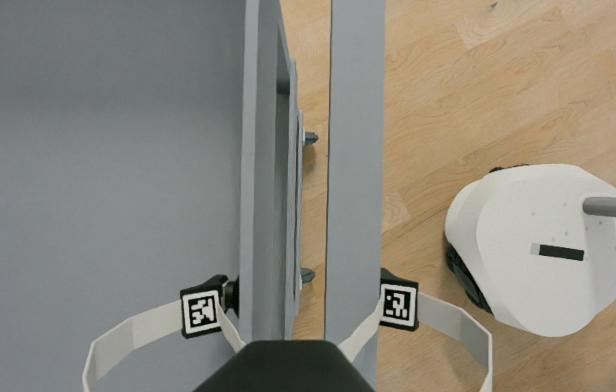

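>>> {"api": "move", "payload": {"r2": {"base":{"translate_m":-0.2,"strafe_m":-0.34}}, "blocking": false, "cameras": []}}

>>> {"api": "wait", "payload": {"seconds": 4, "cameras": []}}

>>> {"api": "move", "payload": {"r2": {"base":{"rotate_rad":0.28},"pace":"slow"}, "blocking": false, "cameras": []}}

>>> {"api": "wait", "payload": {"seconds": 3, "cameras": []}}

>>> {"api": "move", "payload": {"r2": {"base":{"translate_m":-0.12,"strafe_m":-0.34}}, "blocking": false, "cameras": []}}

>>> {"api": "wait", "payload": {"seconds": 4, "cameras": []}}

>>> {"api": "move", "payload": {"r2": {"base":{"rotate_rad":0.28},"pace":"slow"}, "blocking": false, "cameras": []}}

>>> {"api": "wait", "payload": {"seconds": 3, "cameras": []}}

>>> {"api": "move", "payload": {"r2": {"base":{"translate_m":-0.1,"strafe_m":-0.34}}, "blocking": false, "cameras": []}}

>>> {"api": "wait", "payload": {"seconds": 4, "cameras": ["r2_head_camera","r2_wrist_camera"]}}

Scene clock: 1039.67 s.
move: r2 moving
r1: as last shown
r1.lidar_m: 3.64 2.17 1.87 1.89 0.25 0.30 - 1.46 1.37 1.44 3.35 4.68
r1.motor_effort: lift_m=+19(19) arm_m=+4(4) wheel_0=-1(1) wheel_1=+0(0) wheel_2=+0(0)
r1.servo_current: wrist_yaw_rad=46(59) wrist_pitch_rad=46(46) wrist_roll_rad=52(65) gripper_m=39(46)
r1.wrist_depth_mm: - 138 - - 387 208 - / 111 139 - - 392 208 155 / 114 139 260 - 394 211 156 / 137 152 - - 399 212 - / 138 - - - 351 212 156 / - - 194 - 191 212 157 / - 1499 1576 153 355 181 -
r2.base_odometry: x=+0.375 y=-3.047 heading=-2.575
r2.turned_by_wheels: +0.001
r2.turned_by_imu: +0.002
r2.base_tilt: forward=-0.7 right=+0.0
r2.lidar_m: 0.51 1.98 0.88 0.64 0.62 0.70 1.01 3.46 4.04 4.20 2.24 0.57
r2.base_status: translate_m moving; strafe_m moving
r2.joint_positions: lift_m=+0.925 arm_m=+0.395 wrist_yaw_rad=-0.001 wrist_pitch_rad=+1.568 wrist_roll_rad=+1.572 gripper_m=+0.002
r2.joint_status: not commanded
r2.measured_speeds: translate_m=-0.060 strafe_m=-0.104 rotate_rad=+0.007 lift_m=+0.000 arm_m=+0.000 wrist_yaw_rad=+0.008 wrist_pitch_rad=-0.011 wrist_roll_rad=-0.002
r2.motor_effort: lift_m=+22(22) arm_m=+4(5) wheel_0=+9(13) wheel_1=-10(11) wheel_2=+12(14)
r2.servo_current: wrist_yaw_rad=46(52) wrist_pitch_rad=39(46) wrist_roll_rad=46(52) gripper_m=156(156)
r2.contact_limits: lift_m 0.1
r2.hand_pose: x=+0.5666 y=-0.0874 z=+0.8145 quat_wxyz=(+0.500, +0.501, +0.499, -0.500) (m; r2's base frame)
r2.wrist_depth_mm: - - 205 183 1008 1008 1025 / - - - 189 1008 991 1025 / - - 207 193 1025 1008 1008 / - - - 197 1025 1025 - / - - 206 1025 1025 1025 - / - 166 185 1025 176 156 - / - 135 - - 1025 1042 1025
pictures: none
No camera images: "cameras" was empty.

Scene clock: 1041.97 s.
earlier move: r2 done
r1.base_odometry: x=-1.856 y=+1.786 heading=+3.053
r1.turned_by_wheels: +0.000
r1.turned_by_imu: +0.000
r1.base_tilt: forward=-1.6 right=+1.3
r1.lidar_m: 3.64 2.18 1.88 1.90 0.25 0.32 - 1.45 2.35 1.41 2.11 4.67
r1.base_status: not commanded
r1.joint_positions: lift_m=+0.500 arm_m=+0.000 wrist_yaw_rad=+3.091 wrist_pitch_rad=+0.002 wrist_roll_rad=+0.000 gripper_m=+0.056
r1.joint_status: not commanded
r1.measured_speeds: all 0
r1.motor_effort: lift_m=+19(19) arm_m=+4(4) wheel_0=-1(1) wheel_1=+0(0) wheel_2=+0(0)
r1.servo_current: wrist_yaw_rad=59(59) wrist_pitch_rad=46(52) wrist_roll_rad=46(65) gripper_m=39(46)
r1.hand_pose: x=-0.1127 y=+0.1019 z=+0.6776 quat_wxyz=(+0.025, -0.001, +0.000, +1.000) (m; r1's base frame)
r1.wrist_depth_mm: - 138 - - 389 208 - / 111 138 - - 394 209 156 / 115 139 258 - 397 211 156 / 137 152 - - 402 211 - / 138 - - - 355 212 156 / - - 195 - 191 212 157 / - 1430 1537 153 355 182 -
r2.base_odometry: x=+0.363 y=-2.684 heading=-2.575
r2.turned_by_wheels: +0.000
r2.turned_by_imu: +0.003
r2.base_tilt: forward=-0.6 right=+0.1
r2.lidar_m: 0.45 0.56 1.13 0.86 0.81 0.88 1.28 3.51 3.71 4.00 3.90 0.58
r2.base_status: done
r2.joint_positions: lift_m=+0.925 arm_m=+0.395 wrist_yaw_rad=+0.005 wrist_pitch_rad=+1.564 wrist_roll_rad=+1.565 gripper_m=+0.002
r2.joint_status: not commanded
r2.measured_speeds: all 0
r2.motor_effort: lift_m=+22(22) arm_m=+4(5) wheel_0=+8(15) wheel_1=+2(12) wheel_2=+9(17)
r2.servo_current: wrist_yaw_rad=59(65) wrist_pitch_rad=52(52) wrist_roll_rad=59(59) gripper_m=156(156)
r2.contact_limits: lift_m 0.1
r2.hand_pose: x=+0.5683 y=-0.0874 z=+0.8145 quat_wxyz=(+0.504, +0.499, +0.501, -0.496) (m; r2's base frame)
r2.wrist_depth_mm: - 202 172 1008 1008 991 1008 / - 189 231 1025 1025 1025 1025 / - - 203 172 1025 1008 1008 / - - 202 172 1008 1025 - / - - 193 173 1025 - - / - - 189 173 177 151 - / - 150 175 - 173 1008 1025
wait: 2.30 of 4 s (r2 has come to rest)
pictures: none
No camera images: "cameras" was empty.

Scene clock: 1042.47 s.
move: r2 moving
r1: as last shown
r1.base_tilt: forward=-1.6 right=+1.2
r1.lidar_m: 3.64 2.17 1.88 1.89 0.25 0.32 - 1.47 1.73 1.41 2.13 4.68
r1.motor_effort: lift_m=+19(19) arm_m=+3(4) wheel_0=+0(1) wheel_1=+0(0) wheel_2=+0(0)
r1.servo_current: wrist_yaw_rad=52(59) wrist_pitch_rad=46(46) wrist_roll_rad=46(59) gripper_m=46(46)
r1.wrist_depth_mm: - 138 - - 387 208 - / 111 138 - - 394 208 155 / 115 139 260 - 397 211 156 / 137 152 - - 402 211 - / 138 - - - 351 213 156 / - - 194 - 191 212 156 / - 1397 1499 153 353 182 -
r2.base_odometry: x=+0.363 y=-2.684 heading=-2.452
r2.turned_by_wheels: +0.123
r2.turned_by_imu: +0.119
r2.base_tilt: forward=-0.6 right=+0.1
r2.lidar_m: 0.49 1.96 1.03 0.82 0.82 0.95 1.52 3.51 3.90 3.92 2.30 0.55
r2.base_status: rotate_rad moving
r2.joint_positions: lift_m=+0.925 arm_m=+0.395 wrist_yaw_rad=+0.005 wrist_pitch_rad=+1.567 wrist_roll_rad=+1.565 gripper_m=+0.002
r2.joint_status: not commanded
r2.measured_speeds: translate_m=-0.001 strafe_m=+0.001 rotate_rad=+0.484 lift_m=+0.000 arm_m=+0.000 wrist_yaw_rad=+0.000 wrist_pitch_rad=+0.000 wrist_roll_rad=+0.000
r2.motor_effort: lift_m=+22(22) arm_m=+5(5) wheel_0=-11(12) wheel_1=-7(8) wheel_2=-12(13)
r2.servo_current: wrist_yaw_rad=46(59) wrist_pitch_rad=39(46) wrist_roll_rad=59(59) gripper_m=150(150)
r2.contact_limits: lift_m 0.1
r2.hand_pose: x=+0.5673 y=-0.0874 z=+0.8145 quat_wxyz=(+0.504, +0.498, +0.502, -0.496) (m; r2's base frame)
r2.wrist_depth_mm: - - 253 173 1042 1025 1025 / - - 223 173 1025 1025 1025 / - - 189 173 1008 1008 1008 / - - 192 173 1025 1025 - / - - 190 174 1042 - - / - 167 184 174 178 149 - / - 137 - - 1025 1042 1025
pictures: none
No camera images: "cameras" was empty.

Scene clock: 1043.30 s.
earlier move: r2 done
r1.base_odometry: x=-1.856 y=+1.786 heading=+3.053
r1.turned_by_wheels: +0.000
r1.turned_by_imu: +0.000
r1.base_tilt: forward=-1.6 right=+1.3
r1.lidar_m: 3.67 2.19 1.88 1.90 0.25 0.31 - 1.49 1.68 1.42 2.13 4.69
r1.base_status: not commanded
r1.joint_positions: lift_m=+0.500 arm_m=+0.000 wrist_yaw_rad=+3.091 wrist_pitch_rad=+0.002 wrist_roll_rad=+0.000 gripper_m=+0.056
r1.joint_status: not commanded
r1.measured_speeds: all 0
r1.motor_effort: lift_m=+19(19) arm_m=+4(4) wheel_0=+0(1) wheel_1=+0(1) wheel_2=+0(0)
r1.servo_current: wrist_yaw_rad=46(65) wrist_pitch_rad=46(46) wrist_roll_rad=39(65) gripper_m=39(46)
r1.hand_pose: x=-0.1127 y=+0.1019 z=+0.6776 quat_wxyz=(+0.025, -0.001, +0.000, +1.000) (m; r1's base frame)
r1.wrist_depth_mm: - 138 - - 387 207 - / 111 139 - - 392 209 155 / 115 139 259 - 399 211 156 / 137 152 - - 399 211 - / 138 - - - 353 213 156 / - - 193 - 191 213 157 / - 1464 1537 153 353 182 -
r2.base_odometry: x=+0.363 y=-2.684 heading=-2.296
r2.turned_by_wheels: +0.156
r2.turned_by_imu: +0.152
r2.base_tilt: forward=-0.7 right=+0.1
r2.lidar_m: 0.53 1.47 0.94 0.83 0.82 1.03 1.94 3.53 4.30 3.90 2.11 0.53
r2.base_status: done
r2.joint_positions: lift_m=+0.925 arm_m=+0.395 wrist_yaw_rad=-0.001 wrist_pitch_rad=+1.567 wrist_roll_rad=+1.572 gripper_m=+0.002
r2.joint_status: not commanded
r2.measured_speeds: all 0
r2.motor_effort: lift_m=+22(22) arm_m=+5(5) wheel_0=-4(12) wheel_1=-6(9) wheel_2=-7(13)
r2.servo_current: wrist_yaw_rad=33(59) wrist_pitch_rad=46(46) wrist_roll_rad=59(65) gripper_m=143(156)
r2.contact_limits: lift_m 0.1
r2.hand_pose: x=+0.5668 y=-0.0874 z=+0.8145 quat_wxyz=(+0.500, +0.501, +0.499, -0.500) (m; r2's base frame)
r2.wrist_depth_mm: - - - 222 173 1008 1008 / - - - 1008 173 1008 1008 / - - - 820 174 1025 1025 / - - - 237 174 1025 - / - - 193 831 1042 1008 - / - 160 183 500 176 891 - / - - - - 1042 1025 1025
wait: 0.83 of 3 s (r2 has come to rest)
pictures: none
No camera images: "cameras" was empty.

Scene clock: 1043.80 s.
move: r2 moving
r1: as last shown
r1.lidar_m: 3.61 2.17 1.89 1.90 0.25 0.32 - 1.44 1.66 1.39 2.09 4.69
r1.motor_effort: lift_m=+19(19) arm_m=+4(4) wheel_0=+0(1) wheel_1=+0(0) wheel_2=+0(0)
r1.servo_current: wrist_yaw_rad=52(65) wrist_pitch_rad=39(46) wrist_roll_rad=39(59) gripper_m=39(46)
r1.wrist_depth_mm: - 138 - - 387 207 - / 111 139 - - 394 209 155 / 115 139 258 - 397 211 155 / 137 152 - - 402 211 - / 138 - - - 355 212 157 / - - 193 - 191 212 157 / - 1430 1576 153 351 182 -
r2.base_odometry: x=+0.347 y=-2.657 heading=-2.295
r2.turned_by_wheels: +0.001
r2.turned_by_imu: +0.001
r2.base_tilt: forward=-0.7 right=+0.1
r2.lidar_m: 0.53 1.53 0.96 0.84 0.86 1.05 2.09 3.52 4.29 3.88 2.10 0.54
r2.base_status: translate_m moving; strafe_m moving
r2.joint_positions: lift_m=+0.925 arm_m=+0.395 wrist_yaw_rad=-0.001 wrist_pitch_rad=+1.567 wrist_roll_rad=+1.572 gripper_m=+0.002
r2.joint_status: not commanded
r2.measured_speeds: translate_m=-0.040 strafe_m=-0.116 rotate_rad=+0.006 lift_m=+0.000 arm_m=+0.000 wrist_yaw_rad=+0.000 wrist_pitch_rad=+0.000 wrist_roll_rad=+0.000
r2.motor_effort: lift_m=+22(22) arm_m=+5(5) wheel_0=+6(11) wheel_1=-11(13) wheel_2=+11(11)
r2.servo_current: wrist_yaw_rad=52(59) wrist_pitch_rad=39(46) wrist_roll_rad=39(52) gripper_m=150(150)
r2.contact_limits: lift_m 0.1
r2.hand_pose: x=+0.5669 y=-0.0874 z=+0.8145 quat_wxyz=(+0.500, +0.502, +0.498, -0.500) (m; r2's base frame)
r2.wrist_depth_mm: - - - 1025 172 1008 1008 / - - - 459 173 1008 1008 / - - 176 492 1008 1008 1025 / - - - 492 1025 1025 - / - - 198 1025 1025 1025 - / - 160 184 175 176 931 - / - 135 - - 1060 1025 1008
pictures: none
No camera images: "cameras" was empty.

Scene clock: 1045.97 s.
earlier move: r2 done
r1.base_odometry: x=-1.856 y=+1.786 heading=+3.053
r1.turned_by_wheels: +0.000
r1.turned_by_imu: +0.000
r1.base_tilt: forward=-1.6 right=+1.2
r1.lidar_m: 3.68 2.15 1.89 1.87 0.25 0.31 - 1.42 2.32 1.41 1.53 4.70
r1.base_status: not commanded
r1.joint_positions: lift_m=+0.500 arm_m=+0.000 wrist_yaw_rad=+3.091 wrist_pitch_rad=+0.002 wrist_roll_rad=+0.000 gripper_m=+0.056
r1.joint_status: not commanded
r1.measured_speeds: all 0
r1.motor_effort: lift_m=+19(19) arm_m=+3(4) wheel_0=+0(1) wheel_1=+0(0) wheel_2=+0(0)
r1.servo_current: wrist_yaw_rad=46(65) wrist_pitch_rad=39(52) wrist_roll_rad=46(65) gripper_m=46(46)
r1.hand_pose: x=-0.1127 y=+0.1019 z=+0.6776 quat_wxyz=(+0.025, -0.001, +0.000, +1.000) (m; r1's base frame)
r1.wrist_depth_mm: - 138 - - 389 208 - / 111 139 - - 394 209 155 / 115 139 259 - 397 210 156 / 137 152 - - 402 211 - / 138 - - - 353 212 156 / - - 195 - 191 212 156 / - 1464 1537 153 355 182 -
r2.base_odometry: x=+0.188 y=-2.369 heading=-2.295
r2.turned_by_wheels: +0.001
r2.turned_by_imu: +0.003
r2.base_tilt: forward=-0.7 right=+0.1
r2.lidar_m: 0.45 0.49 1.28 1.14 1.15 1.45 2.80 3.36 3.99 3.60 2.06 0.61
r2.base_status: done
r2.joint_positions: lift_m=+0.925 arm_m=+0.395 wrist_yaw_rad=+0.004 wrist_pitch_rad=+1.567 wrist_roll_rad=+1.565 gripper_m=+0.002
r2.joint_status: not commanded
r2.measured_speeds: all 0
r2.motor_effort: lift_m=+22(22) arm_m=+5(5) wheel_0=+8(17) wheel_1=+1(13) wheel_2=+7(15)
r2.servo_current: wrist_yaw_rad=39(65) wrist_pitch_rad=46(52) wrist_roll_rad=39(59) gripper_m=143(156)
r2.contact_limits: lift_m 0.1
r2.hand_pose: x=+0.5673 y=-0.0874 z=+0.8145 quat_wxyz=(+0.503, +0.499, +0.501, -0.497) (m; r2's base frame)
r2.wrist_depth_mm: 233 207 172 1025 1025 1008 1008 / - 183 239 172 1025 1008 1025 / - - 209 172 1025 1042 1025 / - - 201 173 1025 1008 - / - - 202 173 1025 - - / - - 184 173 177 153 - / - 147 174 - 173 1025 1025
wait: 2.17 of 4 s (r2 has come to rest)
pictures: none
No camera images: "cameras" was empty.

Scene clock: 1046.47 s.
move: r2 moving
r1: as last shown
r1.lidar_m: 3.66 2.18 1.86 1.89 0.25 0.30 - 1.44 2.34 1.41 1.94 4.69
r1.servo_current: wrist_yaw_rad=59(65) wrist_pitch_rad=39(46) wrist_roll_rad=59(65) gripper_m=39(52)
r1.wrist_depth_mm: - 138 - - 387 208 - / 111 139 - - 392 208 155 / 114 139 259 - 399 211 155 / 137 152 - - 402 211 - / 138 - - - 353 213 156 / - - 194 - 191 213 156 / - 1430 1537 153 353 181 -
r2.base_odometry: x=+0.188 y=-2.369 heading=-2.171
r2.turned_by_wheels: +0.123
r2.turned_by_imu: +0.120
r2.base_tilt: forward=-0.6 right=+0.1
r2.lidar_m: 0.50 1.70 1.22 1.14 1.20 1.56 3.38 3.43 3.82 3.59 1.93 0.56
r2.base_status: rotate_rad moving
r2.joint_positions: lift_m=+0.925 arm_m=+0.395 wrist_yaw_rad=+0.004 wrist_pitch_rad=+1.567 wrist_roll_rad=+1.565 gripper_m=+0.002
r2.joint_status: not commanded
r2.measured_speeds: translate_m=+0.001 strafe_m=-0.002 rotate_rad=+0.480 lift_m=+0.000 arm_m=+0.000 wrist_yaw_rad=+0.000 wrist_pitch_rad=+0.000 wrist_roll_rad=+0.000
r2.motor_effort: lift_m=+22(22) arm_m=+5(6) wheel_0=-5(9) wheel_1=-7(7) wheel_2=-13(13)
r2.servo_current: wrist_yaw_rad=46(59) wrist_pitch_rad=46(46) wrist_roll_rad=59(59) gripper_m=150(150)
r2.contact_limits: lift_m 0.1
r2.hand_pose: x=+0.5672 y=-0.0874 z=+0.8145 quat_wxyz=(+0.503, +0.499, +0.501, -0.497) (m; r2's base frame)
r2.wrist_depth_mm: - - 236 173 1025 1008 1042 / - - 213 173 1042 1025 1008 / - - 187 173 1008 1025 1025 / - - 190 173 1025 1025 - / - - 197 174 1042 - - / - 166 181 174 178 151 - / - 134 - - 1025 1025 1042
pictures: none
No camera images: "cameras" was empty.

Scene clock: 1047.30 s.
earlier move: r2 done
r1.base_odometry: x=-1.856 y=+1.786 heading=+3.053
r1.turned_by_wheels: +0.000
r1.turned_by_imu: +0.000
r1.base_tilt: forward=-1.6 right=+1.3
r1.lidar_m: 3.64 2.17 1.88 1.90 0.25 0.31 - 1.47 2.37 1.41 1.92 4.68
r1.base_status: not commanded
r1.joint_positions: lift_m=+0.500 arm_m=+0.000 wrist_yaw_rad=+3.091 wrist_pitch_rad=+0.002 wrist_roll_rad=+0.000 gripper_m=+0.056
r1.joint_status: not commanded
r1.measured_speeds: all 0
r1.motor_effort: lift_m=+19(19) arm_m=+3(4) wheel_0=-1(1) wheel_1=+0(0) wheel_2=+0(0)
r1.servo_current: wrist_yaw_rad=39(65) wrist_pitch_rad=39(46) wrist_roll_rad=52(65) gripper_m=52(52)
r1.hand_pose: x=-0.1127 y=+0.1019 z=+0.6776 quat_wxyz=(+0.025, -0.001, +0.000, +1.000) (m; r1's base frame)
r1.wrist_depth_mm: - 138 - - 387 207 - / 111 139 - - 392 209 156 / 115 139 259 - 397 211 156 / 137 152 - - 399 211 - / 138 - - - 353 213 156 / - - 193 - 190 212 157 / - 1464 1499 153 353 182 -
r2.base_odometry: x=+0.188 y=-2.369 heading=-2.016
r2.turned_by_wheels: +0.155
r2.turned_by_imu: +0.151
r2.base_tilt: forward=-0.6 right=+0.1
r2.lidar_m: 0.53 1.49 1.14 1.13 1.25 1.78 3.36 3.56 3.64 3.60 1.97 0.54
r2.base_status: done
r2.joint_positions: lift_m=+0.925 arm_m=+0.395 wrist_yaw_rad=-0.002 wrist_pitch_rad=+1.566 wrist_roll_rad=+1.571 gripper_m=+0.002
r2.joint_status: not commanded
r2.measured_speeds: all 0
r2.motor_effort: lift_m=+22(22) arm_m=+6(6) wheel_0=-6(10) wheel_1=-5(8) wheel_2=-10(13)
r2.servo_current: wrist_yaw_rad=59(59) wrist_pitch_rad=39(46) wrist_roll_rad=46(59) gripper_m=150(150)
r2.contact_limits: lift_m 0.1
r2.hand_pose: x=+0.5669 y=-0.0874 z=+0.8145 quat_wxyz=(+0.500, +0.502, +0.498, -0.500) (m; r2's base frame)
r2.wrist_depth_mm: - - - 1042 172 1008 1008 / - - - 496 173 1008 1008 / - - - 1025 173 1008 1008 / - - - 492 173 1008 - / - - 184 842 1042 1008 - / - 160 182 500 176 854 - / - - - - 1042 1025 1025
wait: 0.83 of 3 s (r2 has come to rest)
pictures: none
No camera images: "cameras" was empty.

Scene clock: 1047.80 s.
move: r2 moving
r1: as last shown
r1.lidar_m: 3.64 2.15 1.88 1.90 0.25 0.31 - 1.45 2.34 1.43 1.91 4.68
r1.motor_effort: lift_m=+19(19) arm_m=+4(4) wheel_0=+0(0) wheel_1=+0(0) wheel_2=+0(0)
r1.servo_current: wrist_yaw_rad=59(78) wrist_pitch_rad=46(52) wrist_roll_rad=39(59) gripper_m=46(52)
r1.wrist_depth_mm: - 138 - - 387 208 - / 111 138 - - 394 208 155 / 115 139 259 - 399 211 156 / 137 152 - - 399 211 - / 138 - - - 351 213 156 / - - 193 - 191 213 157 / - 1464 1537 153 353 182 -
r2.base_odometry: x=+0.164 y=-2.348 heading=-2.016
r2.turned_by_wheels: +0.001
r2.turned_by_imu: +0.001
r2.base_tilt: forward=-0.6 right=+0.0
r2.lidar_m: 0.50 1.52 1.22 1.19 1.27 1.86 3.36 3.60 3.63 3.57 1.97 0.54
r2.base_status: translate_m moving; strafe_m moving
r2.joint_positions: lift_m=+0.925 arm_m=+0.395 wrist_yaw_rad=-0.002 wrist_pitch_rad=+1.566 wrist_roll_rad=+1.572 gripper_m=+0.002
r2.joint_status: not commanded
r2.measured_speeds: translate_m=-0.036 strafe_m=-0.119 rotate_rad=+0.002 lift_m=+0.000 arm_m=+0.000 wrist_yaw_rad=+0.000 wrist_pitch_rad=-0.002 wrist_roll_rad=+0.000
r2.motor_effort: lift_m=+22(22) arm_m=+5(6) wheel_0=+9(10) wheel_1=-11(13) wheel_2=+11(11)
r2.servo_current: wrist_yaw_rad=52(59) wrist_pitch_rad=39(46) wrist_roll_rad=46(46) gripper_m=137(150)
r2.contact_limits: lift_m 0.1
r2.hand_pose: x=+0.5669 y=-0.0874 z=+0.8145 quat_wxyz=(+0.500, +0.502, +0.498, -0.500) (m; r2's base frame)
r2.wrist_depth_mm: - - - 244 172 1025 991 / - - - 433 173 1025 1008 / - - - 492 173 1025 1008 / - - - 492 174 1008 - / - - 197 1025 1025 1025 - / - 160 185 178 176 878 - / - 135 - - 1042 1025 1008
pictures: none
No camera images: "cameras" was empty.

Scene clock: 1049.93 s.
earlier move: r2 done
r1.base_odometry: x=-1.856 y=+1.786 heading=+3.053
r1.turned_by_wheels: +0.000
r1.turned_by_imu: +0.000
r1.base_tilt: forward=-1.6 right=+1.2
r1.lidar_m: 3.64 2.17 1.89 1.89 0.25 0.31 - 1.46 2.33 1.31 1.34 4.68
r1.base_status: not commanded
r1.joint_positions: lift_m=+0.500 arm_m=+0.000 wrist_yaw_rad=+3.091 wrist_pitch_rad=+0.002 wrist_roll_rad=+0.000 gripper_m=+0.056
r1.joint_status: not commanded
r1.measured_speeds: all 0
r1.motor_effort: lift_m=+19(19) arm_m=+4(4) wheel_0=+0(1) wheel_1=+0(0) wheel_2=+0(0)
r1.servo_current: wrist_yaw_rad=65(78) wrist_pitch_rad=46(52) wrist_roll_rad=52(78) gripper_m=46(52)
r1.hand_pose: x=-0.1127 y=+0.1019 z=+0.6776 quat_wxyz=(+0.025, -0.001, +0.000, +1.000) (m; r1's base frame)
r1.wrist_depth_mm: - 138 - - 387 207 - / 111 139 - - 394 208 155 / 115 139 262 - 399 211 156 / 137 152 - - 402 211 - / 138 - - - 353 212 157 / - - 194 - 190 212 156 / - 1430 1537 153 353 182 -
r2.base_odometry: x=-0.076 y=-2.133 heading=-2.015
r2.turned_by_wheels: +0.001
r2.turned_by_imu: +0.003
r2.base_tilt: forward=-0.6 right=+0.1
r2.lidar_m: 0.46 0.50 1.54 1.49 1.62 2.38 3.28 3.52 3.29 3.23 1.74 0.60
r2.base_status: done
r2.joint_positions: lift_m=+0.925 arm_m=+0.395 wrist_yaw_rad=+0.004 wrist_pitch_rad=+1.566 wrist_roll_rad=+1.565 gripper_m=+0.002
r2.joint_status: not commanded
r2.measured_speeds: all 0
r2.motor_effort: lift_m=+22(22) arm_m=+5(6) wheel_0=+8(16) wheel_1=+1(13) wheel_2=+8(13)
r2.servo_current: wrist_yaw_rad=39(59) wrist_pitch_rad=46(52) wrist_roll_rad=46(59) gripper_m=150(150)
r2.contact_limits: lift_m 0.1
r2.hand_pose: x=+0.5674 y=-0.0874 z=+0.8145 quat_wxyz=(+0.504, +0.499, +0.501, -0.496) (m; r2's base frame)
r2.wrist_depth_mm: 229 208 172 1025 1025 1008 1008 / - 185 238 1008 1008 1008 1008 / - - 216 172 1025 1025 1008 / - - 197 173 1025 1025 - / - - 202 173 1008 - - / - - 186 173 177 153 - / - 147 175 - - 1008 1008
wait: 2.13 of 4 s (r2 has come to rest)
pictures: r2_head_camera, r2_wrist_camera
Images, in order (width x height): r2_head_camera 420x560, r2_wrist_camera 616x392.

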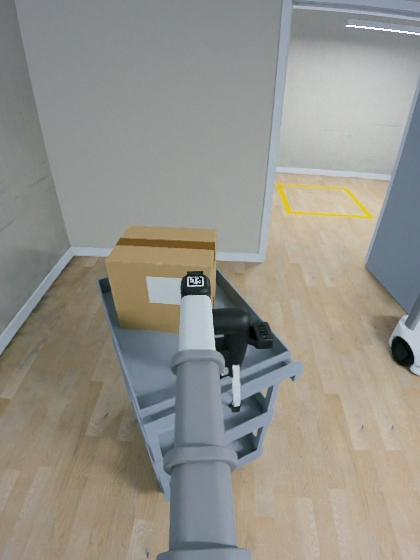

